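# Place the green block into the blue tray

## Task

Get the green block into the blue tray while keeping the robot upright and level; a fall or a lasting tilt counts as failure, and so does knocking or moving anything out of the work area.

## Robot and tools

ROBOT. A Rainbow Robotics RB-Y1: a wheeled base (two drive wheels, two rear casters, no sideways motion), a leg and torso that fold at ankle, knee and hip, a head with head_camera, and two 7-joint arms, each ending in a parallel gripper with a wrist camera (left_wrist_camera, right_wrist_camera) in a case that juts sideways and can strike things. The base is 0.58 m wide, extends 0.10 m ahead of the drive axle and 0.57 m behind it; spinning in place it sweeps a 0.58 m radius. With the starting arm pose the robot is up to 0.73 m wide.

FRAMES. Base frame: origin on the floor halfway between the drive wheels, x forward, y left, z up, metres. The chest, left_hand and right_hand readings use it. A hand point sits between the finger pads, 0.03 m behind the tips; the fingers point along the hand's -z and close along its x. Printed hand positions drift from the truth at long reach or under load. base_odometry is relative to where the base began, counts wheel rotation only (slip looks like travel, bumps can turn the robot unseen), heading in rad, left positive, -3.142 to 3.142.

move. One action per call, plus optional "cameras" (list of camera names or ["all"]; [] for none) and "blocking" (true/omitted waits until everything rests; false returns in about 0.5 s while motion continues). Allowed combinations: base and/or joints, optionally with min_time_s or contact_limits; or target alone or with min_time_s; or contact_limits alone. No action just reports state and images.
- base: one object {"x_m_s", "turn_rad_s", "for_s"}. These are velocities held for for_s seconds, not a destination. x_m_s is forward speed in m/s (magnitude 0.005 to 1.5, or 0; negative reverses); turn_rad_s is rate of turning left in rad/s (magnitude 0.02 to 1.509, or 0; negative turns right); for_s 0.1 to 5. Omitted speeds are 0. Distance covered is roughly speed × for_s; acceleration is 0.4 m/s² (turns 0.5 rad/s²), and coasting to rest can take up to about 3 s. If |x_m_s| + 0.27 × |turn_rad_s| exceeds 1.5 both are scaled down.
- joints: an object keyed by joint name, each value an absolute target (rad, grippers in m). Ranges: torso_squat_rad 0 to 1.2 (higher lowers the chest); torso_shift_rad -0.3 to 0.6 (positive pushes hips forward); torso_pitch_rad -0.2 to 1.4 (positive leans forward); torso_yaw_rad -1.5 to 1.5 (positive left; raise both arms outward 0.2 rad or more first); shoulder_pitch ±2.356 (negative swings the arm forward and up); left_shoulder_roll_rad 0 to 3.141 and right_shoulder_roll_rad -3.141 to 0 (away from the body lifts outward); shoulder_yaw ±2.094 (positive turns forearm left on both arms); elbow -2.617 to 0.01 (0 straight, negative bends); forearm_roll ±3.141; wrist_pitch -1.57 to 1.919; hand_roll ±2.705; gripper_m 0 to 0.1 (pad gap); head_pan_rad ±0.523 (positive left); head_tilt_rad -0.35 to 1.57 (positive looks down). Extra torso rules: squat+shift <= 1.52; squat-shift+pitch <= 1.57; shift+0.5 pitch-0.4 squat <= 0.7; shift+0.3 pitch-0.5 squat <= 0.39.
- target: absolute pose of one hand: "side" ("left"/"right"), "x", "y", "z" in m in the base frame (-3 to 3), "quat_wxyz" as four numbers w, x, y, z, in the format the hand readings print. It is solved once into joint angles, so the hand follows an arc that can bow over 0.1 m on long moves; chain short steps instead. It is rejected while a previous move is still running.
- min_time_s: 0.1 to 8 s, the shortest duration for arm, head and torso motions in that action.
- contact_limits: per gripper (left_gripper_m, right_gripper_m) current in mA, 200 to 672.5, starting at 672.5 and kept until changed; lower means gentler grip.

GRASPING. Command a gap at least 0.005 m narrower than the block; the gripper then squeezes and may report off_target or done, both fine.

RESULTS. The "move" line is done or the worst status. Joint statuses: done, moving, off_target (rested away from target, maybe still pushing), stopped (by your stop), contact_stop (torso only), time_out, limit_stop_at_<name> (built-in guard; own_body_* names mean a self-collision guard, nothing pushing), not_followed (arm command withheld by the arm-collision check, with a cause line), torque_fault, limit_stop_at_motor_heat. Hand status: reached (within 10 mm and 2 degrees), short (with the error), or refused with a reason. If a call is refused or an unplanned stop appears, the remaining move, wait and finished_scene calls in that reply are skipped. on_its_own lists uncommanded behaviour. lidar_m: 12 ranges in m, 30-degree sectors starting straight ahead and going counter-clockwise (4th left, 7th behind, 10th right), seen in a plane 0.23 m up; "-" means nothing. wheel_motors_off is 1 while the wheel motors are disabled. motor_effort is wheel effort in % (peak in brackets); at rest above about 30 suggests pushing on something. Joint torques, external torques, wrist force/torque are noisy, offset readings. Motor temperatures are per arm joint.

OTHER TOOLS. wait {seconds 0 to 10, cameras}: lets time pass, returning early once running moves rest. stop {cameras}: brakes everything still moving. zoom_image {camera, region [x0, y0, x1, y1] in pixels from the top-left, at most 504 by 504}: magnifies the latest image of a camera. read_manual {section "licences"}: licence text only. finished_scene {scene 1}: ends the scene permanently; the block must stay in the tray unassisted.

AVOID. Lower the block into the tray and release gently rather than dropping it. Do not bend or rise fast with arms extended or a load, nor brake hard while bowed forward: the robot can topple. Don't drive into furniture; the base doesn't stop on contact and the upper body can catch on edges. Keep the arms from pressing or slamming into each other (about 0.5 rad outward shoulder roll keeps forward hands apart). Contact torque at a joint's limit (shoulders 66.5, elbow 34.2, wrist joints 23.7 N m) triggers a 10 s freeze. Motors heat when holding, stretching or pushing; at 80 °C the arm brakes for 30 to 60 s, with a MOTOR HOT warning from 65 °C. Thinking time lets the simulation run on.

Each tool is called after "Emit:" as a command line: name --argument value for each argument, lists and objects as JSON in quotes; but a table of rows of numbers goes row by row, as --pt "numbers of a row", without its own name.

## Session

Emit:
move --joints '{"head_tilt_rad":0.6}' --cameras '["all"]'

Scene clock: 0.73 s.
Joint torques (N m): left_arm=[-0.72 1.13 -0.4 0.11 0.02 -0.16 -0.02] | right_arm=[-2.36 -1.89 -0.61 -1.47 0.22 -0.43 0.09]
External joint torques (N m): left_arm=[0.16 0.18 -0.46 0.06 0.01 0.1 -0.02] | right_arm=[-0.13 0 -0.43 -0.02 0.15 0.15 0.08]
Motor temperatures (°C): left_arm=[48 37 37 44 43 43 45] | right_arm=[38 33 39 44 41 47 41]
Wrist force (N): left_arm=[0.7 -1.5 -4.9] | right_arm=[-9.9 -6.8 -14.5]
Wrist torque (N m): left_arm=[0.03 0.24 -0.12] | right_arm=[0.91 -0.47 -0.46]
Wrist force, peak (N): left_arm=[0.7 -1.5 -5.1] | right_arm=[-9.5 -7.6 -15.1]
move: done
base_odometry: x=+0.000 y=+0.000 heading=+0.000
lidar_m: 2.47 2.42 1.85 2.01 2.73 2.67 2.69 2.62 1.90 1.91 2.82 2.55
base_status: not commanded
joint_positions: torso_squat_rad=+0.350 torso_shift_rad=+0.000 torso_pitch_rad=+0.000 torso_yaw_rad=+0.000 left_shoulder_pitch_rad=+0.030 left_shoulder_roll_rad=+0.028 left_shoulder_yaw_rad=+0.015 left_elbow_rad=-0.140 left_forearm_roll_rad=-0.046 left_wrist_pitch_rad=+0.032 left_hand_roll_rad=+0.030 left_gripper_m=+0.100 right_shoulder_pitch_rad=+0.037 right_shoulder_roll_rad=-0.045 right_shoulder_yaw_rad=+0.007 right_elbow_rad=-0.286 right_forearm_roll_rad=-0.025 right_wrist_pitch_rad=-0.004 right_hand_roll_rad=+0.034 right_gripper_m=+0.100 head_pan_rad=+0.000 head_tilt_rad=+0.600
joint_status: all done
wheel_motors_off: 0
motor_effort: left_wheel=+2(2) right_wheel=+3(3)
chest: x=-0.2280 y=+0.0010 z=+1.2475 quat_wxyz=(+1.000, -0.001, +0.000, +0.000) (m; base frame)
left_hand: x=-0.1891 y=+0.2432 z=+0.5630 quat_wxyz=(+0.999, +0.015, -0.040, +0.004) (m; base frame)
right_hand: x=-0.1151 y=-0.2543 z=+0.5729 quat_wxyz=(+0.992, -0.024, -0.127, +0.006) (m; base frame)
pictures: head_camera, left_wrist_camera, right_wrist_camera
Images, in order (width x height): head_camera 896x504, left_wrist_camera 644x364, right_wrist_camera 644x364.

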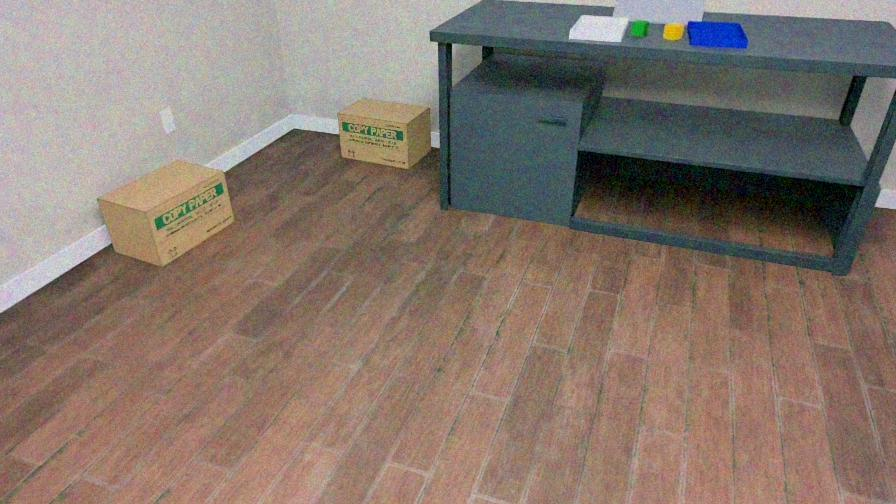

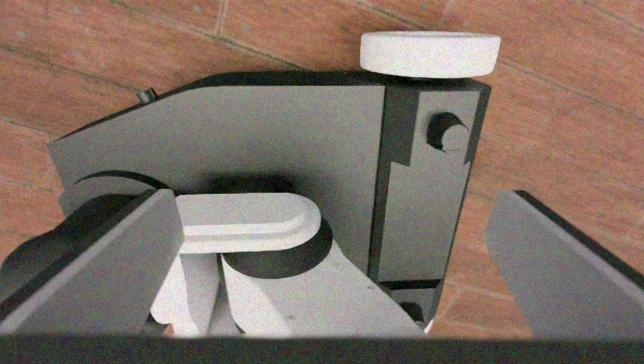

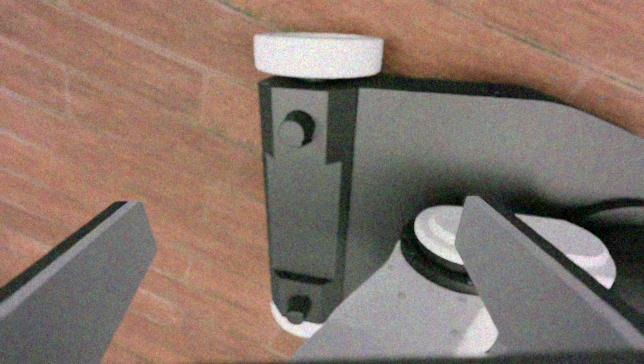

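Emit:
move --base '{"turn_rad_s":-0.5,"for_s":1.03}'

Emit:
move --base '{"x_m_s":0.5,"for_s":2.8}'

Emit:
move --base '{"turn_rad_s":0.3,"for_s":0.72}' --cameras '["head_camera"]'

Scene clock: 7.97 s.
Joint torques (N m): left_arm=[-0.83 1.07 -0.41 0.12 0.05 -0.23 -0.05] | right_arm=[-2.68 -1.72 0.06 -1.46 0.1 -0.57 0.04]
External joint torques (N m): left_arm=[0.05 0.13 -0.46 0.08 0.05 0.03 -0.04] | right_arm=[-0.45 0.18 0.24 0 0.04 0.01 0.03]
Wrist force (N): left_arm=[0.7 -1.6 -4.8] | right_arm=[-9.5 -6.6 -14.7]
Wrist torque (N m): left_arm=[0.05 0.25 -0.12] | right_arm=[0.85 -0.38 -0.45]
Wrist force, peak (N): left_arm=[0.9 -1.5 -5.2] | right_arm=[-10.5 -7.3 -15.5]
move: done
base_odometry: x=+0.000 y=+0.000 heading=-0.516
lidar_m: 2.54 2.48 2.42 1.85 2.00 2.74 2.66 2.67 2.63 1.90 1.92 2.84
base_status: done (sent for 1.03 of 1.03 s)
joint_positions: torso_squat_rad=+0.350 torso_shift_rad=+0.000 torso_pitch_rad=+0.000 torso_yaw_rad=+0.000 left_shoulder_pitch_rad=+0.030 left_shoulder_roll_rad=+0.028 left_shoulder_yaw_rad=+0.015 left_elbow_rad=-0.140 left_forearm_roll_rad=-0.046 left_wrist_pitch_rad=+0.032 left_hand_roll_rad=+0.030 left_gripper_m=+0.100 right_shoulder_pitch_rad=+0.037 right_shoulder_roll_rad=-0.045 right_shoulder_yaw_rad=+0.007 right_elbow_rad=-0.286 right_forearm_roll_rad=-0.025 right_wrist_pitch_rad=-0.004 right_hand_roll_rad=+0.034 right_gripper_m=+0.100 head_pan_rad=+0.000 head_tilt_rad=+0.600
joint_status: not commanded
wheel_motors_off: 0
motor_effort: left_wheel=+17(31) right_wheel=+5(39)
chest: x=-0.2280 y=+0.0011 z=+1.2475 quat_wxyz=(+1.000, -0.001, +0.000, +0.000) (m; base frame)
left_hand: x=-0.1891 y=+0.2433 z=+0.5630 quat_wxyz=(+0.999, +0.015, -0.040, +0.004) (m; base frame)
right_hand: x=-0.1151 y=-0.2543 z=+0.5730 quat_wxyz=(+0.992, -0.024, -0.127, +0.006) (m; base frame)
pictures: none

Scene clock: 12.40 s.
Joint torques (N m): left_arm=[-0.23 1.15 -0.39 0.18 0.05 -0.28 -0.08] | right_arm=[-1.82 -2.07 -0.15 -1.05 0.24 -0.62 0.04]
External joint torques (N m): left_arm=[0.67 0.2 -0.45 0.13 0.04 -0.02 -0.07] | right_arm=[0.41 -0.18 0.04 0.41 0.18 -0.05 0.02]
Wrist force (N): left_arm=[0.7 -1.5 -4.9] | right_arm=[-10.0 -7.1 -14.5]
Wrist torque (N m): left_arm=[0.04 0.25 -0.12] | right_arm=[0.88 -0.46 -0.45]
Wrist force, peak (N): left_arm=[1.1 -1.6 -5.2] | right_arm=[-10.7 -7.4 -15.0]
move: done
base_odometry: x=+1.217 y=-0.692 heading=-0.518
lidar_m: 1.22 1.23 1.30 2.15 2.27 2.58 4.03 3.73 1.91 2.05 2.07 1.17
base_status: done (sent for 2.8 of 2.8 s)
joint_positions: torso_squat_rad=+0.350 torso_shift_rad=+0.000 torso_pitch_rad=+0.000 torso_yaw_rad=+0.000 left_shoulder_pitch_rad=+0.030 left_shoulder_roll_rad=+0.028 left_shoulder_yaw_rad=+0.015 left_elbow_rad=-0.140 left_forearm_roll_rad=-0.046 left_wrist_pitch_rad=+0.032 left_hand_roll_rad=+0.030 left_gripper_m=+0.100 right_shoulder_pitch_rad=+0.036 right_shoulder_roll_rad=-0.045 right_shoulder_yaw_rad=+0.007 right_elbow_rad=-0.286 right_forearm_roll_rad=-0.025 right_wrist_pitch_rad=-0.004 right_hand_roll_rad=+0.034 right_gripper_m=+0.100 head_pan_rad=+0.000 head_tilt_rad=+0.600
joint_status: not commanded
wheel_motors_off: 0
motor_effort: left_wheel=-16(57) right_wheel=+15(56)
chest: x=-0.2279 y=+0.0011 z=+1.2475 quat_wxyz=(+1.000, -0.001, +0.000, +0.000) (m; base frame)
left_hand: x=-0.1890 y=+0.2432 z=+0.5630 quat_wxyz=(+0.999, +0.015, -0.040, +0.004) (m; base frame)
right_hand: x=-0.1150 y=-0.2543 z=+0.5730 quat_wxyz=(+0.992, -0.024, -0.127, +0.006) (m; base frame)
pictures: none

Scene clock: 14.53 s.
Joint torques (N m): left_arm=[-0.5 1.27 -0.54 0.23 0 -0.14 -0.01] | right_arm=[-1.76 -2.01 0.02 -1.39 0.23 -0.59 0.1]
External joint torques (N m): left_arm=[0.39 0.32 -0.59 0.18 -0.01 0.12 0] | right_arm=[0.48 -0.12 0.2 0.06 0.17 -0.01 0.08]
Wrist force (N): left_arm=[0.8 -1.4 -5.1] | right_arm=[-10.2 -7.4 -15.4]
Wrist torque (N m): left_arm=[0.03 0.28 -0.12] | right_arm=[0.95 -0.47 -0.46]
Wrist force, peak (N): left_arm=[0.5 -1.6 -5.2] | right_arm=[-10.2 -7.4 -15.4]
move: done
base_odometry: x=+1.217 y=-0.692 heading=-0.298
lidar_m: 1.72 1.23 1.57 2.14 2.29 3.70 4.04 2.88 1.91 2.07 2.19 1.15
base_status: done (sent for 0.73 of 0.73 s)
joint_positions: torso_squat_rad=+0.350 torso_shift_rad=+0.000 torso_pitch_rad=+0.000 torso_yaw_rad=+0.000 left_shoulder_pitch_rad=+0.030 left_shoulder_roll_rad=+0.028 left_shoulder_yaw_rad=+0.015 left_elbow_rad=-0.140 left_forearm_roll_rad=-0.046 left_wrist_pitch_rad=+0.032 left_hand_roll_rad=+0.030 left_gripper_m=+0.100 right_shoulder_pitch_rad=+0.036 right_shoulder_roll_rad=-0.045 right_shoulder_yaw_rad=+0.007 right_elbow_rad=-0.286 right_forearm_roll_rad=-0.025 right_wrist_pitch_rad=-0.004 right_hand_roll_rad=+0.034 right_gripper_m=+0.100 head_pan_rad=+0.000 head_tilt_rad=+0.600
joint_status: not commanded
wheel_motors_off: 0
motor_effort: left_wheel=-21(58) right_wheel=-7(39)
chest: x=-0.2279 y=+0.0011 z=+1.2475 quat_wxyz=(+1.000, -0.001, +0.000, +0.000) (m; base frame)
left_hand: x=-0.1891 y=+0.2432 z=+0.5630 quat_wxyz=(+0.999, +0.015, -0.040, +0.004) (m; base frame)
right_hand: x=-0.1150 y=-0.2543 z=+0.5730 quat_wxyz=(+0.992, -0.024, -0.127, +0.006) (m; base frame)
pictures: head_camera
Images, in order (width x height): head_camera 896x504.

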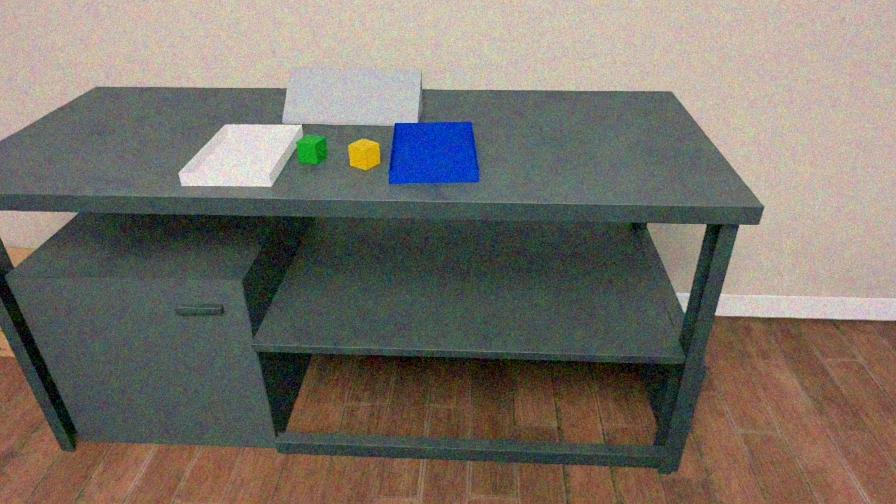

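Emit:
move --joints '{"torso_pitch_rad":0.4,"left_shoulder_pitch_rad":0.3,"left_shoulder_roll_rad":0.15,"left_elbow_rad":-2.2,"left_wrist_pitch_rad":0.3,"right_shoulder_pitch_rad":0.35,"right_shoulder_roll_rad":-0.15,"head_tilt_rad":0.5}'

Emit:
move --target '{"side":"left","x":0.28,"y":0.29,"z":1.12,"quat_wxyz":[1,0,0,0]}'

Emit:
move --base '{"x_m_s":0.3,"turn_rad_s":-0.02,"for_s":1.6}' --cameras '["head_camera","left_wrist_camera"]'

Scene clock: 22.73 s.
Joint torques (N m): left_arm=[0.76 3.71 2.01 -9.63 -0.12 -1.66 -0.09] | right_arm=[17.7 -5.08 -0.93 6 0 0.66 0]
External joint torques (N m): left_arm=[0.48 1.23 -0.08 0.76 -0.03 0.2 -0.04] | right_arm=[0.17 0.63 -0.01 0.12 0.12 -0.17 0.03]
Wrist force (N): left_arm=[-4.4 -2.0 -1.0] | right_arm=[-6.3 -7.2 -14.5]
Wrist torque (N m): left_arm=[0.05 -0.05 -0.08] | right_arm=[0.97 -0.28 -0.39]
Wrist force, peak (N): left_arm=[-3.2 -1.6 -4.8] | right_arm=[-10.5 -6.9 -16.1]
move: done
base_odometry: x=+1.217 y=-0.692 heading=-0.298
lidar_m: 1.73 1.20 1.56 2.14 2.28 3.69 4.02 2.89 1.91 2.07 2.18 1.16
base_status: not commanded
joint_positions: torso_squat_rad=+0.350 torso_shift_rad=+0.000 torso_pitch_rad=+0.400 torso_yaw_rad=+0.000 left_shoulder_pitch_rad=+0.300 left_shoulder_roll_rad=+0.150 left_shoulder_yaw_rad=+0.015 left_elbow_rad=-2.200 left_forearm_roll_rad=-0.046 left_wrist_pitch_rad=+0.300 left_hand_roll_rad=+0.030 left_gripper_m=+0.100 right_shoulder_pitch_rad=+0.350 right_shoulder_roll_rad=-0.150 right_shoulder_yaw_rad=+0.007 right_elbow_rad=-0.285 right_forearm_roll_rad=-0.025 right_wrist_pitch_rad=-0.004 right_hand_roll_rad=+0.034 right_gripper_m=+0.100 head_pan_rad=+0.000 head_tilt_rad=+0.500
joint_status: all done
wheel_motors_off: 0
motor_effort: left_wheel=-21(22) right_wheel=-8(10)
chest: x=-0.1075 y=+0.0010 z=+1.2231 quat_wxyz=(+0.980, -0.001, +0.199, +0.000) (m; base frame)
left_hand: x=+0.2416 y=+0.2891 z=+0.9429 quat_wxyz=(+0.818, +0.083, -0.567, -0.050) (m; base frame)
right_hand: x=-0.4792 y=-0.3323 z=+0.6578 quat_wxyz=(+0.971, -0.083, +0.223, -0.011) (m; base frame)
pictures: none

Scene clock: 24.47 s.
Joint torques (N m): left_arm=[-14.05 11.11 7.87 -0.32 -0.29 -0.4 -0.23] | right_arm=[17.87 -5.22 -0.52 6.13 0 0.6 -0.1]
External joint torques (N m): left_arm=[0.79 -1.15 -1.85 0.59 -0.31 -0.33 -0.23] | right_arm=[0.35 0.49 0.41 0.24 0.12 -0.23 -0.08]
Wrist force (N): left_arm=[1.3 -1.3 -5.1] | right_arm=[-5.7 -6.1 -14.3]
Wrist torque (N m): left_arm=[0.04 0.30 -0.18] | right_arm=[0.85 -0.22 -0.40]
Wrist force, peak (N): left_arm=[-3.2 0.9 -4.6] | right_arm=[-6.9 -6.1 -14.9]
move: done
base_odometry: x=+1.217 y=-0.692 heading=-0.298
lidar_m: 1.72 1.22 1.56 2.13 2.27 3.70 4.03 2.89 1.92 2.07 2.18 1.16
base_status: not commanded
joint_positions: torso_squat_rad=+0.350 torso_shift_rad=+0.000 torso_pitch_rad=+0.400 torso_yaw_rad=+0.000 left_shoulder_pitch_rad=-1.148 left_shoulder_roll_rad=+1.307 left_shoulder_yaw_rad=-0.368 left_elbow_rad=-1.869 left_forearm_roll_rad=+1.513 left_wrist_pitch_rad=+1.919 left_hand_roll_rad=+0.800 left_gripper_m=+0.100 right_shoulder_pitch_rad=+0.350 right_shoulder_roll_rad=-0.150 right_shoulder_yaw_rad=+0.007 right_elbow_rad=-0.285 right_forearm_roll_rad=-0.025 right_wrist_pitch_rad=-0.004 right_hand_roll_rad=+0.034 right_gripper_m=+0.100 head_pan_rad=+0.000 head_tilt_rad=+0.500
joint_status: all done
wheel_motors_off: 0
motor_effort: left_wheel=-21(24) right_wheel=-8(9)
chest: x=-0.1075 y=+0.0010 z=+1.2231 quat_wxyz=(+0.980, -0.001, +0.199, +0.000) (m; base frame)
left_hand: x=+0.2801 y=+0.2903 z=+1.1204 quat_wxyz=(+1.000, -0.001, -0.002, +0.000) (m; base frame)
left_hand_status: reached (checked arc, planned for 1.4 s): 1 mm and 0.2 deg off.
right_hand: x=-0.4791 y=-0.3323 z=+0.6578 quat_wxyz=(+0.971, -0.083, +0.222, -0.011) (m; base frame)
pictures: none

Scene clock: 27.47 s.
Joint torques (N m): left_arm=[-14.51 10.9 8.64 -0.32 -0.13 -0.24 -0.24] | right_arm=[18.3 -4.95 -0.66 6.43 0.04 0.84 0.05]
External joint torques (N m): left_arm=[0.32 -1.36 -1.08 0.59 -0.15 -0.17 -0.24] | right_arm=[0.77 0.76 0.27 0.55 0.16 0.02 0.08]
Wrist force (N): left_arm=[1.3 -1.3 -5.2] | right_arm=[-6.0 -6.7 -14.2]
Wrist torque (N m): left_arm=[0.03 0.30 -0.19] | right_arm=[0.91 -0.24 -0.37]
Wrist force, peak (N): left_arm=[1.5 -1.4 -5.3] | right_arm=[-5.9 -6.8 -14.9]
move: done
base_odometry: x=+1.673 y=-0.843 heading=-0.330
lidar_m: 1.24 0.83 0.87 2.10 2.48 3.32 4.50 2.35 2.15 2.06 1.88 0.76
base_status: done (sent for 1.6 of 1.6 s)
joint_positions: torso_squat_rad=+0.350 torso_shift_rad=+0.000 torso_pitch_rad=+0.400 torso_yaw_rad=+0.000 left_shoulder_pitch_rad=-1.148 left_shoulder_roll_rad=+1.307 left_shoulder_yaw_rad=-0.368 left_elbow_rad=-1.869 left_forearm_roll_rad=+1.513 left_wrist_pitch_rad=+1.919 left_hand_roll_rad=+0.800 left_gripper_m=+0.100 right_shoulder_pitch_rad=+0.350 right_shoulder_roll_rad=-0.150 right_shoulder_yaw_rad=+0.007 right_elbow_rad=-0.285 right_forearm_roll_rad=-0.025 right_wrist_pitch_rad=-0.004 right_hand_roll_rad=+0.034 right_gripper_m=+0.100 head_pan_rad=+0.000 head_tilt_rad=+0.500
joint_status: not commanded
wheel_motors_off: 0
motor_effort: left_wheel=+4(53) right_wheel=-4(34)
chest: x=-0.1075 y=+0.0010 z=+1.2231 quat_wxyz=(+0.980, -0.001, +0.199, +0.000) (m; base frame)
left_hand: x=+0.2801 y=+0.2903 z=+1.1203 quat_wxyz=(+1.000, -0.001, -0.002, +0.000) (m; base frame)
right_hand: x=-0.4790 y=-0.3323 z=+0.6577 quat_wxyz=(+0.971, -0.083, +0.222, -0.011) (m; base frame)
pictures: head_camera, left_wrist_camera
Images, in order (width x height): head_camera 896x504, left_wrist_camera 644x364.

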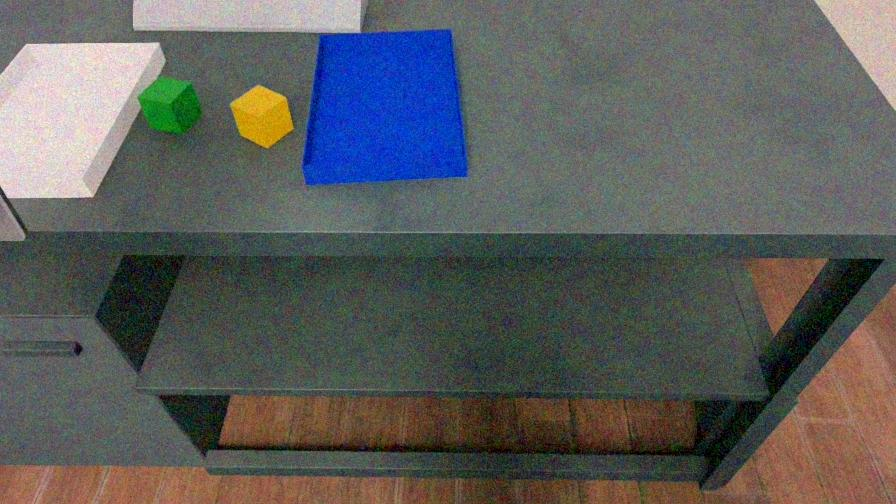

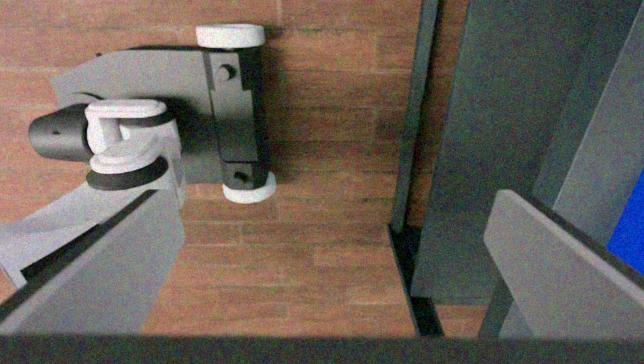

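Emit:
move --base '{"x_m_s":0.3,"for_s":1.17}'

Emit:
move --target '{"side":"left","x":0.32,"y":0.34,"z":1.09,"quat_wxyz":[1,0,0,0]}' --cameras '["head_camera","left_wrist_camera"]'

Scene clock: 33.33 s.
Joint torques (N m): left_arm=[-14.43 11.02 8.59 -0.42 -0.15 -0.13 -0.27] | right_arm=[18.88 -5.54 -0.93 6.24 0.02 0.83 0.07]
External joint torques (N m): left_arm=[0.4 -1.24 -1.13 0.48 -0.18 -0.06 -0.27] | right_arm=[1.35 0.17 0 0.36 0.14 0.01 0.09]
Wrist force (N): left_arm=[1.1 -1.4 -5.1] | right_arm=[-6.1 -6.4 -14.5]
Wrist torque (N m): left_arm=[0.04 0.29 -0.19] | right_arm=[0.88 -0.21 -0.37]
Wrist force, peak (N): left_arm=[1.7 -1.3 -5.4] | right_arm=[-6.5 -6.9 -14.7]
move: done
base_odometry: x=+2.004 y=-0.956 heading=-0.329
lidar_m: 0.89 0.79 0.61 1.03 2.21 3.13 4.87 2.46 2.16 2.09 0.56 0.77
base_status: done (sent for 1.17 of 1.17 s)
joint_positions: torso_squat_rad=+0.350 torso_shift_rad=+0.000 torso_pitch_rad=+0.400 torso_yaw_rad=+0.000 left_shoulder_pitch_rad=-1.148 left_shoulder_roll_rad=+1.307 left_shoulder_yaw_rad=-0.368 left_elbow_rad=-1.869 left_forearm_roll_rad=+1.513 left_wrist_pitch_rad=+1.919 left_hand_roll_rad=+0.800 left_gripper_m=+0.100 right_shoulder_pitch_rad=+0.350 right_shoulder_roll_rad=-0.150 right_shoulder_yaw_rad=+0.007 right_elbow_rad=-0.285 right_forearm_roll_rad=-0.025 right_wrist_pitch_rad=-0.004 right_hand_roll_rad=+0.034 right_gripper_m=+0.100 head_pan_rad=+0.000 head_tilt_rad=+0.500
joint_status: not commanded
wheel_motors_off: 0
motor_effort: left_wheel=+3(29) right_wheel=-4(19)
chest: x=-0.1075 y=+0.0010 z=+1.2231 quat_wxyz=(+0.980, -0.001, +0.199, +0.000) (m; base frame)
left_hand: x=+0.2801 y=+0.2903 z=+1.1202 quat_wxyz=(+1.000, -0.001, -0.002, +0.000) (m; base frame)
right_hand: x=-0.4790 y=-0.3323 z=+0.6577 quat_wxyz=(+0.971, -0.083, +0.222, -0.011) (m; base frame)
pictures: none

Scene clock: 34.33 s.
Joint torques (N m): left_arm=[-15.68 11.67 8.63 -1.48 0.22 0.01 0.14] | right_arm=[18.09 -5.63 -0.92 6.31 0.05 0.7 0.01]
External joint torques (N m): left_arm=[0.27 -2.29 -1.27 0.32 0.2 0.09 0.14] | right_arm=[0.56 0.07 0.01 0.42 0.17 -0.12 0.04]
Wrist force (N): left_arm=[1.2 -1.5 -5.1] | right_arm=[-6.2 -5.9 -14.4]
Wrist torque (N m): left_arm=[0.05 0.29 -0.13] | right_arm=[0.84 -0.25 -0.41]
Wrist force, peak (N): left_arm=[1.5 -2.2 -5.5] | right_arm=[-6.2 -5.7 -15.0]
move: done
base_odometry: x=+2.004 y=-0.956 heading=-0.329
lidar_m: 0.89 0.80 0.62 1.03 2.22 3.12 4.85 2.45 2.15 2.09 0.55 0.78
base_status: not commanded
joint_positions: torso_squat_rad=+0.350 torso_shift_rad=+0.000 torso_pitch_rad=+0.400 torso_yaw_rad=+0.000 left_shoulder_pitch_rad=-1.133 left_shoulder_roll_rad=+1.285 left_shoulder_yaw_rad=-0.408 left_elbow_rad=-1.606 left_forearm_roll_rad=+1.398 left_wrist_pitch_rad=+1.845 left_hand_roll_rad=+0.532 left_gripper_m=+0.100 right_shoulder_pitch_rad=+0.350 right_shoulder_roll_rad=-0.150 right_shoulder_yaw_rad=+0.007 right_elbow_rad=-0.285 right_forearm_roll_rad=-0.025 right_wrist_pitch_rad=-0.004 right_hand_roll_rad=+0.034 right_gripper_m=+0.100 head_pan_rad=+0.000 head_tilt_rad=+0.500
joint_status: all done
wheel_motors_off: 0
motor_effort: left_wheel=+4(7) right_wheel=-3(4)
chest: x=-0.1075 y=+0.0010 z=+1.2231 quat_wxyz=(+0.980, -0.001, +0.199, +0.000) (m; base frame)
left_hand: x=+0.3201 y=+0.3401 z=+1.0903 quat_wxyz=(+1.000, +0.000, +0.000, +0.000) (m; base frame)
left_hand_status: reached (checked arc, planned for 0.6 s): 0 mm and 0.1 deg off.
right_hand: x=-0.4791 y=-0.3323 z=+0.6577 quat_wxyz=(+0.971, -0.083, +0.222, -0.011) (m; base frame)
pictures: head_camera, left_wrist_camera
Images, in order (width x height): head_camera 896x504, left_wrist_camera 644x364.

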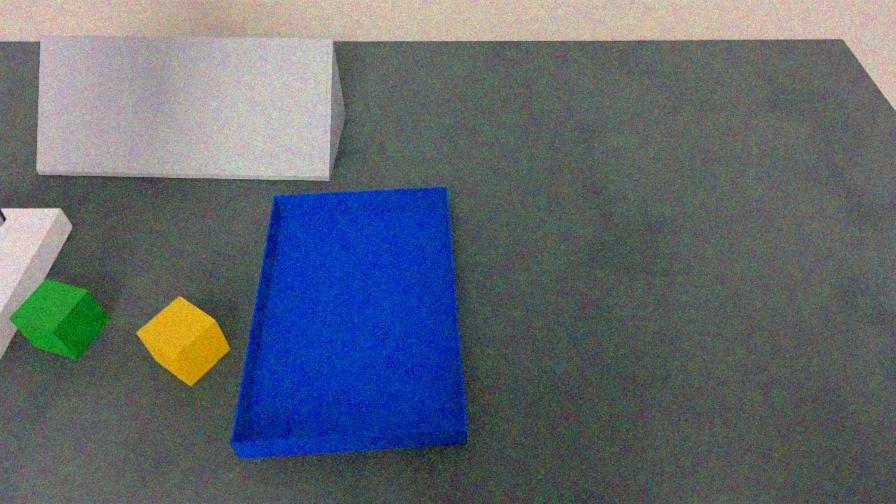

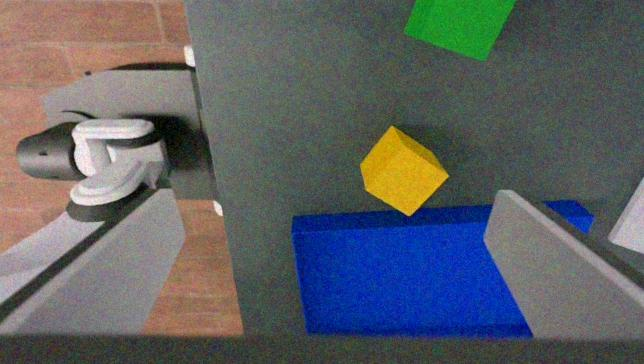

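Emit:
move --base '{"x_m_s":0.2,"for_s":0.45}'

Emit:
move --target '{"side":"left","x":0.335,"y":0.386,"z":0.98,"quat_wxyz":[0.9902,0,0,-0.1395]}' --cameras '["head_camera","left_wrist_camera"]'

Scene clock: 40.30 s.
Joint torques (N m): left_arm=[-15.89 12.59 8.62 -1.56 0.25 -0.01 0.12] | right_arm=[18.78 -5.33 -0.88 6.43 -0.01 0.7 0.03]
External joint torques (N m): left_arm=[0.06 -1.38 -1.28 0.25 0.23 0.07 0.11] | right_arm=[1.25 0.38 0.05 0.54 0.11 -0.13 0.05]
Wrist force (N): left_arm=[1.2 -1.3 -5.1] | right_arm=[-6.1 -6.1 -14.3]
Wrist torque (N m): left_arm=[0.05 0.30 -0.13] | right_arm=[0.86 -0.26 -0.38]
Wrist force, peak (N): left_arm=[1.9 -1.6 -5.4] | right_arm=[-6.3 -6.4 -15.2]
move: done
base_odometry: x=+2.087 y=-0.984 heading=-0.329
lidar_m: 0.80 0.78 0.57 0.67 2.21 3.18 4.94 2.51 2.16 0.54 0.54 0.79
base_status: done (sent for 0.47 of 0.47 s)
joint_positions: torso_squat_rad=+0.350 torso_shift_rad=+0.000 torso_pitch_rad=+0.400 torso_yaw_rad=+0.000 left_shoulder_pitch_rad=-1.134 left_shoulder_roll_rad=+1.285 left_shoulder_yaw_rad=-0.408 left_elbow_rad=-1.606 left_forearm_roll_rad=+1.398 left_wrist_pitch_rad=+1.845 left_hand_roll_rad=+0.532 left_gripper_m=+0.100 right_shoulder_pitch_rad=+0.350 right_shoulder_roll_rad=-0.150 right_shoulder_yaw_rad=+0.007 right_elbow_rad=-0.285 right_forearm_roll_rad=-0.025 right_wrist_pitch_rad=-0.004 right_hand_roll_rad=+0.034 right_gripper_m=+0.100 head_pan_rad=+0.000 head_tilt_rad=+0.500
joint_status: not commanded
wheel_motors_off: 0
motor_effort: left_wheel=+2(28) right_wheel=-3(19)
chest: x=-0.1074 y=+0.0010 z=+1.2230 quat_wxyz=(+0.980, -0.001, +0.199, +0.000) (m; base frame)
left_hand: x=+0.3202 y=+0.3401 z=+1.0902 quat_wxyz=(+1.000, +0.000, +0.000, +0.000) (m; base frame)
right_hand: x=-0.4790 y=-0.3323 z=+0.6578 quat_wxyz=(+0.971, -0.083, +0.222, -0.011) (m; base frame)
pictures: none

Scene clock: 41.90 s.
Joint torques (N m): left_arm=[-16.8 14.52 9.67 -2.65 0.1 0.24 0.03] | right_arm=[18.17 -5.47 -0.97 6.03 0.08 0.59 -0.11]
External joint torques (N m): left_arm=[-0.92 -1.3 0.07 0.03 0.09 0.35 0.03] | right_arm=[0.64 0.24 -0.04 0.15 0.2 -0.23 -0.08]
Wrist force (N): left_arm=[1.2 -1.4 -5.2] | right_arm=[-5.8 -5.8 -14.4]
Wrist torque (N m): left_arm=[0.04 0.29 -0.15] | right_arm=[0.80 -0.23 -0.38]
Wrist force, peak (N): left_arm=[1.0 -1.4 -7.0] | right_arm=[-5.9 -6.7 -15.1]
move: done
base_odometry: x=+2.087 y=-0.984 heading=-0.329
lidar_m: 0.80 0.79 0.58 0.68 2.21 3.19 4.94 2.50 2.14 0.52 0.53 0.77
base_status: not commanded
joint_positions: torso_squat_rad=+0.350 torso_shift_rad=+0.000 torso_pitch_rad=+0.400 torso_yaw_rad=+0.000 left_shoulder_pitch_rad=-0.981 left_shoulder_roll_rad=+1.202 left_shoulder_yaw_rad=-0.485 left_elbow_rad=-1.382 left_forearm_roll_rad=+1.263 left_wrist_pitch_rad=+1.579 left_hand_roll_rad=+0.034 left_gripper_m=+0.100 right_shoulder_pitch_rad=+0.350 right_shoulder_roll_rad=-0.150 right_shoulder_yaw_rad=+0.007 right_elbow_rad=-0.285 right_forearm_roll_rad=-0.025 right_wrist_pitch_rad=-0.004 right_hand_roll_rad=+0.034 right_gripper_m=+0.100 head_pan_rad=+0.000 head_tilt_rad=+0.500
joint_status: all done
wheel_motors_off: 0
motor_effort: left_wheel=+3(4) right_wheel=-2(4)
chest: x=-0.1075 y=+0.0010 z=+1.2231 quat_wxyz=(+0.980, -0.001, +0.199, +0.000) (m; base frame)
left_hand: x=+0.3342 y=+0.3858 z=+0.9804 quat_wxyz=(+0.990, +0.001, -0.002, -0.139) (m; base frame)
left_hand_status: reached (checked arc, planned for 0.6 s): 1 mm and 0.2 deg off.
right_hand: x=-0.4791 y=-0.3323 z=+0.6578 quat_wxyz=(+0.971, -0.083, +0.222, -0.011) (m; base frame)
pictures: head_camera, left_wrist_camera
Images, in order (width x height): head_camera 896x504, left_wrist_camera 644x364.

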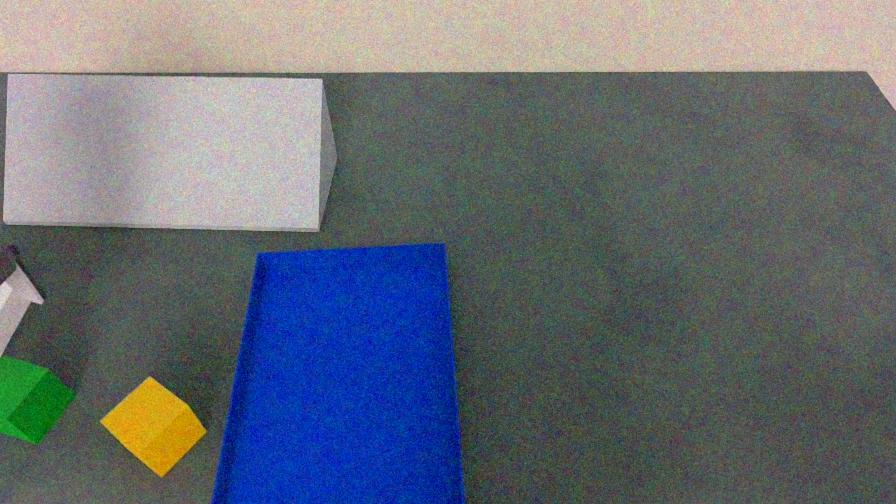

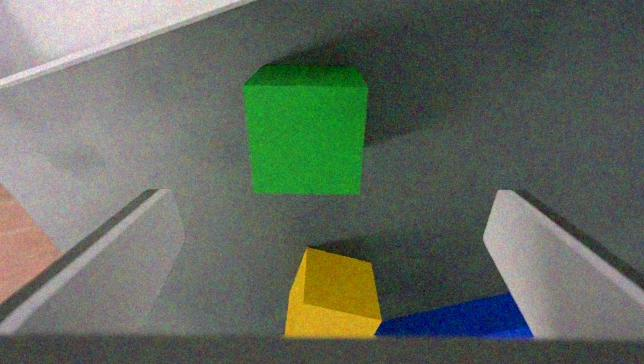

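Emit:
move --target '{"side":"left","x":0.329,"y":0.393,"z":0.895,"quat_wxyz":[0.9902,0,0,-0.1395]}' --min_time_s 1.2

Emit:
move --joints '{"left_gripper_m":0.03}' --cameras '["left_wrist_camera"]'

Scene clock: 45.73 s.
Joint torques (N m): left_arm=[-15.44 13.75 7 -2.23 -0.24 -0.23 -0.22] | right_arm=[18.31 -5.51 -0.83 6.17 -0.1 0.81 0.03]
External joint torques (N m): left_arm=[0.24 -2.05 -1.63 0.92 -0.26 -0.12 -0.22] | right_arm=[0.78 0.2 0.1 0.28 0.02 -0.01 0.06]
Wrist force (N): left_arm=[1.2 -1.4 -5.1] | right_arm=[-5.9 -6.0 -13.9]
Wrist torque (N m): left_arm=[0.04 0.29 -0.13] | right_arm=[0.81 -0.27 -0.40]
Wrist force, peak (N): left_arm=[1.1 -1.5 -5.5] | right_arm=[-6.2 -6.4 -15.2]
move: done
base_odometry: x=+2.087 y=-0.984 heading=-0.329
lidar_m: 0.80 0.79 0.58 0.67 2.20 3.18 4.94 2.53 2.15 0.53 0.52 0.79
base_status: not commanded
joint_positions: torso_squat_rad=+0.350 torso_shift_rad=+0.000 torso_pitch_rad=+0.400 torso_yaw_rad=+0.000 left_shoulder_pitch_rad=-0.913 left_shoulder_roll_rad=+1.079 left_shoulder_yaw_rad=-0.544 left_elbow_rad=-1.218 left_forearm_roll_rad=+1.174 left_wrist_pitch_rad=+1.400 left_hand_roll_rad=-0.055 left_gripper_m=+0.100 right_shoulder_pitch_rad=+0.350 right_shoulder_roll_rad=-0.150 right_shoulder_yaw_rad=+0.007 right_elbow_rad=-0.285 right_forearm_roll_rad=-0.025 right_wrist_pitch_rad=-0.004 right_hand_roll_rad=+0.034 right_gripper_m=+0.100 head_pan_rad=+0.000 head_tilt_rad=+0.500
joint_status: all done
wheel_motors_off: 0
motor_effort: left_wheel=+3(4) right_wheel=-3(3)
chest: x=-0.1075 y=+0.0010 z=+1.2231 quat_wxyz=(+0.980, -0.001, +0.199, +0.000) (m; base frame)
left_hand: x=+0.3291 y=+0.3931 z=+0.8954 quat_wxyz=(+0.990, +0.000, -0.001, -0.139) (m; base frame)
left_hand_status: reached (checked arc, planned for 1.2 s): 0 mm and 0.1 deg off.
right_hand: x=-0.4791 y=-0.3323 z=+0.6578 quat_wxyz=(+0.971, -0.083, +0.222, -0.011) (m; base frame)
pictures: none

Scene clock: 47.07 s.
Joint torques (N m): left_arm=[-15.41 13.66 7.06 -2.25 -0.17 -0.27 -0.18] | right_arm=[18.55 -5.14 -1.06 6.12 0.07 0.73 -0.03]
External joint torques (N m): left_arm=[0.28 -2.14 -1.57 0.9 -0.19 -0.16 -0.18] | right_arm=[1.03 0.56 -0.13 0.23 0.19 -0.1 -0.01]
Wrist force (N): left_arm=[1.4 -1.5 -4.5] | right_arm=[-5.7 -6.0 -14.3]
Wrist torque (N m): left_arm=[0.04 0.32 -0.13] | right_arm=[0.81 -0.19 -0.43]
Wrist force, peak (N): left_arm=[1.1 -1.4 -5.4] | right_arm=[-6.2 -6.1 -15.3]
move: off_target
base_odometry: x=+2.087 y=-0.984 heading=-0.329
lidar_m: 0.80 0.78 0.58 0.68 2.22 3.19 4.95 2.51 2.15 0.53 0.54 0.78
base_status: not commanded
joint_positions: torso_squat_rad=+0.350 torso_shift_rad=+0.000 torso_pitch_rad=+0.400 torso_yaw_rad=+0.000 left_shoulder_pitch_rad=-0.913 left_shoulder_roll_rad=+1.079 left_shoulder_yaw_rad=-0.544 left_elbow_rad=-1.218 left_forearm_roll_rad=+1.174 left_wrist_pitch_rad=+1.400 left_hand_roll_rad=-0.055 left_gripper_m=+0.050 right_shoulder_pitch_rad=+0.350 right_shoulder_roll_rad=-0.150 right_shoulder_yaw_rad=+0.007 right_elbow_rad=-0.285 right_forearm_roll_rad=-0.025 right_wrist_pitch_rad=-0.004 right_hand_roll_rad=+0.034 right_gripper_m=+0.100 head_pan_rad=+0.000 head_tilt_rad=+0.500
joint_status: left_gripper_m off_target (ended at +0.050, target +0.030)
wheel_motors_off: 0
motor_effort: left_wheel=+4(4) right_wheel=-3(3)
chest: x=-0.1075 y=+0.0010 z=+1.2231 quat_wxyz=(+0.980, -0.001, +0.199, +0.000) (m; base frame)
left_hand: x=+0.3291 y=+0.3931 z=+0.8954 quat_wxyz=(+0.990, +0.000, -0.001, -0.139) (m; base frame)
right_hand: x=-0.4791 y=-0.3323 z=+0.6578 quat_wxyz=(+0.971, -0.083, +0.222, -0.011) (m; base frame)
pictures: left_wrist_camera
Images, in order (width x height): left_wrist_camera 644x364.

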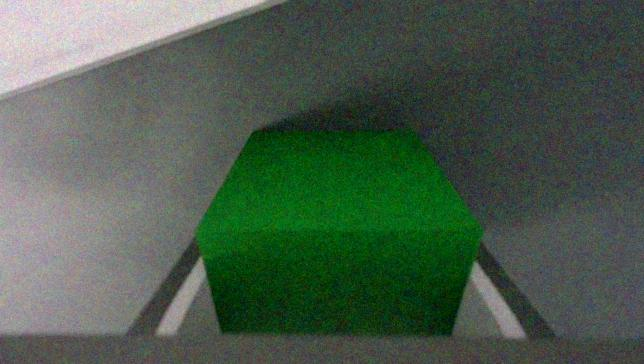

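Emit:
move --target '{"side":"left","x":0.329,"y":0.393,"z":1.0,"quat_wxyz":[0.9902,0,0,-0.1395]}'

Emit:
move --target '{"side":"left","x":0.35,"y":0.11,"z":1.0,"quat_wxyz":[0.9902,0,0,-0.1395]}' --min_time_s 1.5 --cameras '["head_camera","left_wrist_camera"]'

Scene clock: 49.33 s.
Joint torques (N m): left_arm=[-14.88 14.65 9.69 -2.45 -0.05 -0.18 -0.2] | right_arm=[17.7 -5.21 -1.33 6.19 -0.03 0.66 0.06]
External joint torques (N m): left_arm=[0.66 -1.47 -0.07 -0.03 -0.07 -0.08 -0.2] | right_arm=[0.17 0.5 -0.4 0.3 0.09 -0.16 0.08]
Wrist force (N): left_arm=[1.4 -1.5 -6.0] | right_arm=[-6.2 -6.3 -14.5]
Wrist torque (N m): left_arm=[0.05 0.32 -0.20] | right_arm=[0.86 -0.28 -0.37]
Wrist force, peak (N): left_arm=[0.6 -1.8 -8.0] | right_arm=[-6.8 -6.0 -14.9]
move: done
base_odometry: x=+2.087 y=-0.984 heading=-0.329
lidar_m: 0.81 0.78 0.58 0.68 2.21 3.18 4.94 2.52 2.16 0.54 0.53 0.80
base_status: not commanded
joint_positions: torso_squat_rad=+0.350 torso_shift_rad=+0.000 torso_pitch_rad=+0.400 torso_yaw_rad=+0.000 left_shoulder_pitch_rad=-0.978 left_shoulder_roll_rad=+1.248 left_shoulder_yaw_rad=-0.458 left_elbow_rad=-1.412 left_forearm_roll_rad=+1.300 left_wrist_pitch_rad=+1.613 left_hand_roll_rad=+0.031 left_gripper_m=+0.050 right_shoulder_pitch_rad=+0.350 right_shoulder_roll_rad=-0.150 right_shoulder_yaw_rad=+0.007 right_elbow_rad=-0.285 right_forearm_roll_rad=-0.025 right_wrist_pitch_rad=-0.004 right_hand_roll_rad=+0.034 right_gripper_m=+0.100 head_pan_rad=+0.000 head_tilt_rad=+0.500
joint_status: all done
wheel_motors_off: 0
motor_effort: left_wheel=+3(7) right_wheel=-2(4)
chest: x=-0.1075 y=+0.0010 z=+1.2231 quat_wxyz=(+0.980, -0.001, +0.199, +0.000) (m; base frame)
left_hand: x=+0.3291 y=+0.3931 z=+1.0002 quat_wxyz=(+0.990, +0.000, +0.000, -0.140) (m; base frame)
left_hand_status: reached (checked arc, planned for 0.5 s): 0 mm and 0.0 deg off.
right_hand: x=-0.4791 y=-0.3323 z=+0.6577 quat_wxyz=(+0.971, -0.083, +0.222, -0.011) (m; base frame)
pictures: none

Scene clock: 51.17 s.
Joint torques (N m): left_arm=[-21.86 6.08 7.56 -3.89 -0.15 0.22 -0.18] | right_arm=[18.32 -5.48 -1.07 6.27 -0.01 0.61 0.06]
External joint torques (N m): left_arm=[-0.66 -0.87 -1.16 0.39 -0.18 0.29 -0.18] | right_arm=[0.8 0.23 -0.15 0.38 0.12 -0.22 0.09]
Wrist force (N): left_arm=[1.3 -1.4 -5.7] | right_arm=[-5.6 -6.2 -14.6]
Wrist torque (N m): left_arm=[0.04 0.29 -0.21] | right_arm=[0.82 -0.21 -0.44]
Wrist force, peak (N): left_arm=[1.6 -1.4 -6.2] | right_arm=[-6.7 -6.1 -15.0]
move: done
base_odometry: x=+2.087 y=-0.984 heading=-0.329
lidar_m: 0.80 0.79 0.57 0.68 2.21 3.19 4.94 2.51 2.15 0.52 0.53 0.76
base_status: not commanded
joint_positions: torso_squat_rad=+0.350 torso_shift_rad=+0.000 torso_pitch_rad=+0.400 torso_yaw_rad=+0.000 left_shoulder_pitch_rad=-1.392 left_shoulder_roll_rad=+0.662 left_shoulder_yaw_rad=-0.722 left_elbow_rad=-1.411 left_forearm_roll_rad=+1.087 left_wrist_pitch_rad=+1.783 left_hand_roll_rad=+0.619 left_gripper_m=+0.050 right_shoulder_pitch_rad=+0.350 right_shoulder_roll_rad=-0.150 right_shoulder_yaw_rad=+0.007 right_elbow_rad=-0.285 right_forearm_roll_rad=-0.025 right_wrist_pitch_rad=-0.004 right_hand_roll_rad=+0.034 right_gripper_m=+0.100 head_pan_rad=+0.000 head_tilt_rad=+0.500
joint_status: all done
wheel_motors_off: 0
motor_effort: left_wheel=+3(4) right_wheel=-2(3)
chest: x=-0.1075 y=+0.0010 z=+1.2231 quat_wxyz=(+0.980, -0.001, +0.199, +0.000) (m; base frame)
left_hand: x=+0.3501 y=+0.1100 z=+1.0002 quat_wxyz=(+0.990, +0.000, +0.000, -0.139) (m; base frame)
left_hand_status: reached (checked arc, planned for 1.5 s): 0 mm and 0.0 deg off.
right_hand: x=-0.4791 y=-0.3323 z=+0.6577 quat_wxyz=(+0.971, -0.083, +0.222, -0.011) (m; base frame)
pictures: head_camera, left_wrist_camera
Images, in order (width x height): head_camera 896x504, left_wrist_camera 644x364.

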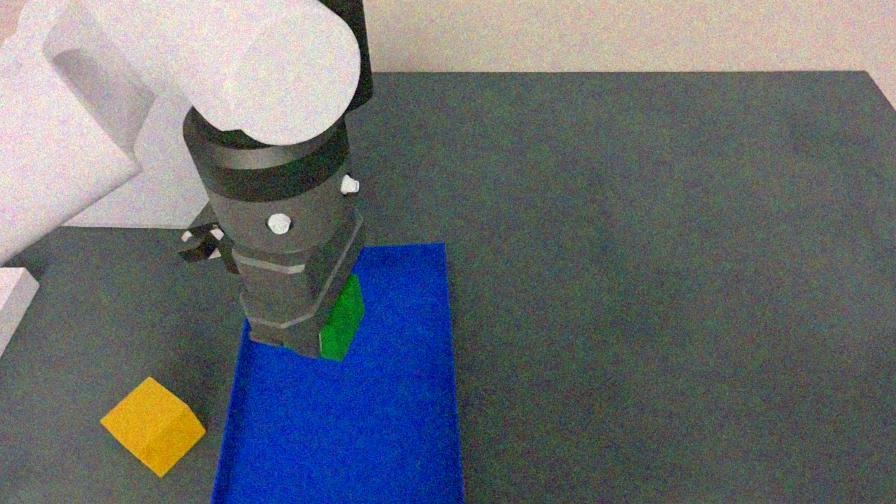

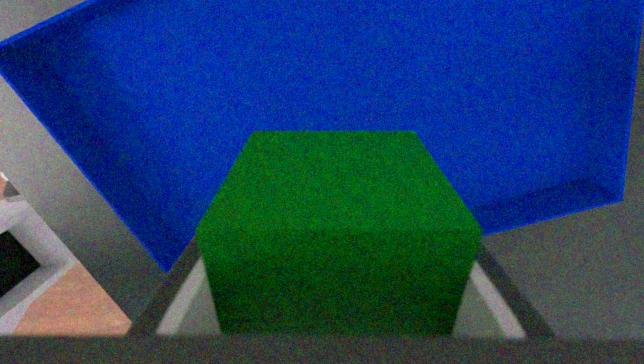

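Emit:
move --target '{"side":"left","x":0.35,"y":0.11,"z":0.903,"quat_wxyz":[0.9902,0,0,-0.1395]}' --min_time_s 1.5

Emit:
move --joints '{"left_gripper_m":0.09}'

Emit:
move --target '{"side":"left","x":0.35,"y":0.11,"z":1.03,"quat_wxyz":[0.9902,0,0,-0.1395]}' --cameras '["left_wrist_camera"]'

Scene clock: 54.87 s.
Joint torques (N m): left_arm=[-20.49 4.54 6.26 -3.88 -0.16 -0.2 -0.23] | right_arm=[18.41 -5.6 -0.76 6.17 -0.04 0.52 -0.06]
External joint torques (N m): left_arm=[0.26 -1.7 -1.59 1.11 -0.18 -0.12 -0.23] | right_arm=[0.88 0.1 0.16 0.29 0.09 -0.31 -0.03]
Wrist force (N): left_arm=[1.4 -1.5 -6.0] | right_arm=[-6.2 -6.4 -14.1]
Wrist torque (N m): left_arm=[0.05 0.31 -0.13] | right_arm=[0.88 -0.31 -0.40]
Wrist force, peak (N): left_arm=[1.1 -1.4 -6.3] | right_arm=[-6.4 -6.1 -15.3]
move: done
base_odometry: x=+2.087 y=-0.984 heading=-0.329
lidar_m: 0.81 0.81 0.58 0.68 2.21 3.19 4.93 2.51 2.15 0.53 0.51 0.77
base_status: not commanded
joint_positions: torso_squat_rad=+0.350 torso_shift_rad=+0.000 torso_pitch_rad=+0.400 torso_yaw_rad=+0.000 left_shoulder_pitch_rad=-1.277 left_shoulder_roll_rad=+0.573 left_shoulder_yaw_rad=-0.805 left_elbow_rad=-1.240 left_forearm_roll_rad=+0.968 left_wrist_pitch_rad=+1.562 left_hand_roll_rad=+0.532 left_gripper_m=+0.050 right_shoulder_pitch_rad=+0.350 right_shoulder_roll_rad=-0.150 right_shoulder_yaw_rad=+0.007 right_elbow_rad=-0.285 right_forearm_roll_rad=-0.025 right_wrist_pitch_rad=-0.004 right_hand_roll_rad=+0.034 right_gripper_m=+0.100 head_pan_rad=+0.000 head_tilt_rad=+0.500
joint_status: all done
wheel_motors_off: 0
motor_effort: left_wheel=+3(4) right_wheel=-3(3)
chest: x=-0.1075 y=+0.0010 z=+1.2231 quat_wxyz=(+0.980, -0.001, +0.199, +0.000) (m; base frame)
left_hand: x=+0.3499 y=+0.1102 z=+0.9034 quat_wxyz=(+0.990, +0.000, -0.001, -0.139) (m; base frame)
left_hand_status: reached (checked arc, planned for 1.5 s): 0 mm and 0.1 deg off.
right_hand: x=-0.4791 y=-0.3323 z=+0.6577 quat_wxyz=(+0.971, -0.083, +0.222, -0.011) (m; base frame)
pictures: none

Scene clock: 55.80 s.
Joint torques (N m): left_arm=[-20.83 4.65 6.27 -3.92 -0.22 -0.24 -0.2] | right_arm=[18.38 -5.8 -0.99 6.25 -0.04 0.65 0.02]
External joint torques (N m): left_arm=[-0.07 -1.59 -1.58 1.07 -0.24 -0.16 -0.2] | right_arm=[0.86 -0.1 -0.06 0.36 0.09 -0.17 0.05]
Wrist force (N): left_arm=[1.1 -1.4 -5.2] | right_arm=[-5.7 -6.2 -14.4]
Wrist torque (N m): left_arm=[0.04 0.28 -0.13] | right_arm=[0.87 -0.23 -0.43]
Wrist force, peak (N): left_arm=[1.2 -1.4 -5.9] | right_arm=[-6.6 -6.5 -14.8]
move: done
base_odometry: x=+2.087 y=-0.984 heading=-0.329
lidar_m: 0.81 0.79 0.58 0.67 2.21 3.19 4.95 2.51 2.16 0.52 0.51 0.78
base_status: not commanded
joint_positions: torso_squat_rad=+0.350 torso_shift_rad=+0.000 torso_pitch_rad=+0.400 torso_yaw_rad=+0.000 left_shoulder_pitch_rad=-1.277 left_shoulder_roll_rad=+0.573 left_shoulder_yaw_rad=-0.805 left_elbow_rad=-1.240 left_forearm_roll_rad=+0.968 left_wrist_pitch_rad=+1.562 left_hand_roll_rad=+0.532 left_gripper_m=+0.090 right_shoulder_pitch_rad=+0.350 right_shoulder_roll_rad=-0.150 right_shoulder_yaw_rad=+0.007 right_elbow_rad=-0.285 right_forearm_roll_rad=-0.025 right_wrist_pitch_rad=-0.004 right_hand_roll_rad=+0.034 right_gripper_m=+0.100 head_pan_rad=+0.000 head_tilt_rad=+0.500
joint_status: all done
wheel_motors_off: 0
motor_effort: left_wheel=+3(4) right_wheel=-3(3)
chest: x=-0.1075 y=+0.0010 z=+1.2231 quat_wxyz=(+0.980, -0.001, +0.199, +0.000) (m; base frame)
left_hand: x=+0.3499 y=+0.1102 z=+0.9034 quat_wxyz=(+0.990, +0.000, -0.001, -0.139) (m; base frame)
right_hand: x=-0.4791 y=-0.3323 z=+0.6577 quat_wxyz=(+0.971, -0.083, +0.222, -0.011) (m; base frame)
pictures: none

Scene clock: 56.67 s.
Joint torques (N m): left_arm=[-20.72 7.08 8.49 -3.37 -0.19 -0.29 -0.2] | right_arm=[18.51 -5.52 -1.28 6.25 0.13 0.72 0.14]
External joint torques (N m): left_arm=[0.61 -0.01 -0.29 0.65 -0.22 -0.22 -0.2] | right_arm=[0.98 0.18 -0.35 0.36 0.25 -0.1 0.17]
Wrist force (N): left_arm=[1.4 -1.4 -5.2] | right_arm=[-5.6 -6.4 -14.7]
Wrist torque (N m): left_arm=[0.04 0.31 -0.20] | right_arm=[0.92 -0.18 -0.36]
Wrist force, peak (N): left_arm=[1.0 -1.6 -7.0] | right_arm=[-5.7 -6.0 -15.2]
move: done
base_odometry: x=+2.087 y=-0.984 heading=-0.329
lidar_m: 0.81 0.79 0.57 0.68 2.23 3.19 4.95 2.51 2.16 0.52 0.53 0.78
base_status: not commanded
joint_positions: torso_squat_rad=+0.350 torso_shift_rad=+0.000 torso_pitch_rad=+0.400 torso_yaw_rad=+0.000 left_shoulder_pitch_rad=-1.437 left_shoulder_roll_rad=+0.676 left_shoulder_yaw_rad=-0.692 left_elbow_rad=-1.431 left_forearm_roll_rad=+1.123 left_wrist_pitch_rad=+1.848 left_hand_roll_rad=+0.635 left_gripper_m=+0.090 right_shoulder_pitch_rad=+0.350 right_shoulder_roll_rad=-0.150 right_shoulder_yaw_rad=+0.007 right_elbow_rad=-0.285 right_forearm_roll_rad=-0.025 right_wrist_pitch_rad=-0.004 right_hand_roll_rad=+0.034 right_gripper_m=+0.100 head_pan_rad=+0.000 head_tilt_rad=+0.500
joint_status: all done
wheel_motors_off: 0
motor_effort: left_wheel=+4(4) right_wheel=-3(3)
chest: x=-0.1075 y=+0.0010 z=+1.2231 quat_wxyz=(+0.980, -0.001, +0.199, +0.000) (m; base frame)
left_hand: x=+0.3503 y=+0.1100 z=+1.0300 quat_wxyz=(+0.990, +0.000, +0.000, -0.140) (m; base frame)
left_hand_status: reached (checked arc, planned for 0.5 s): 0 mm and 0.0 deg off.
right_hand: x=-0.4791 y=-0.3323 z=+0.6577 quat_wxyz=(+0.971, -0.083, +0.222, -0.011) (m; base frame)
pictures: left_wrist_camera
Images, in order (width x height): left_wrist_camera 644x364.

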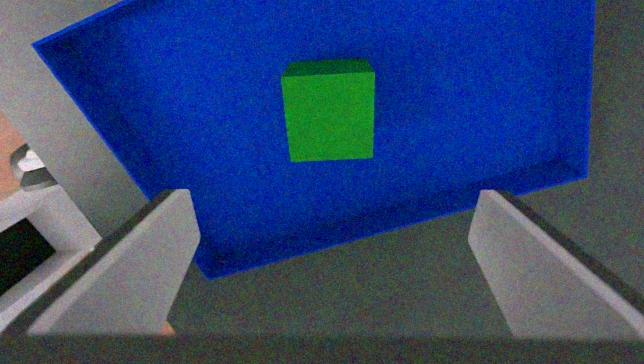

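Emit:
finished_scene

The scene is finished: the task was done.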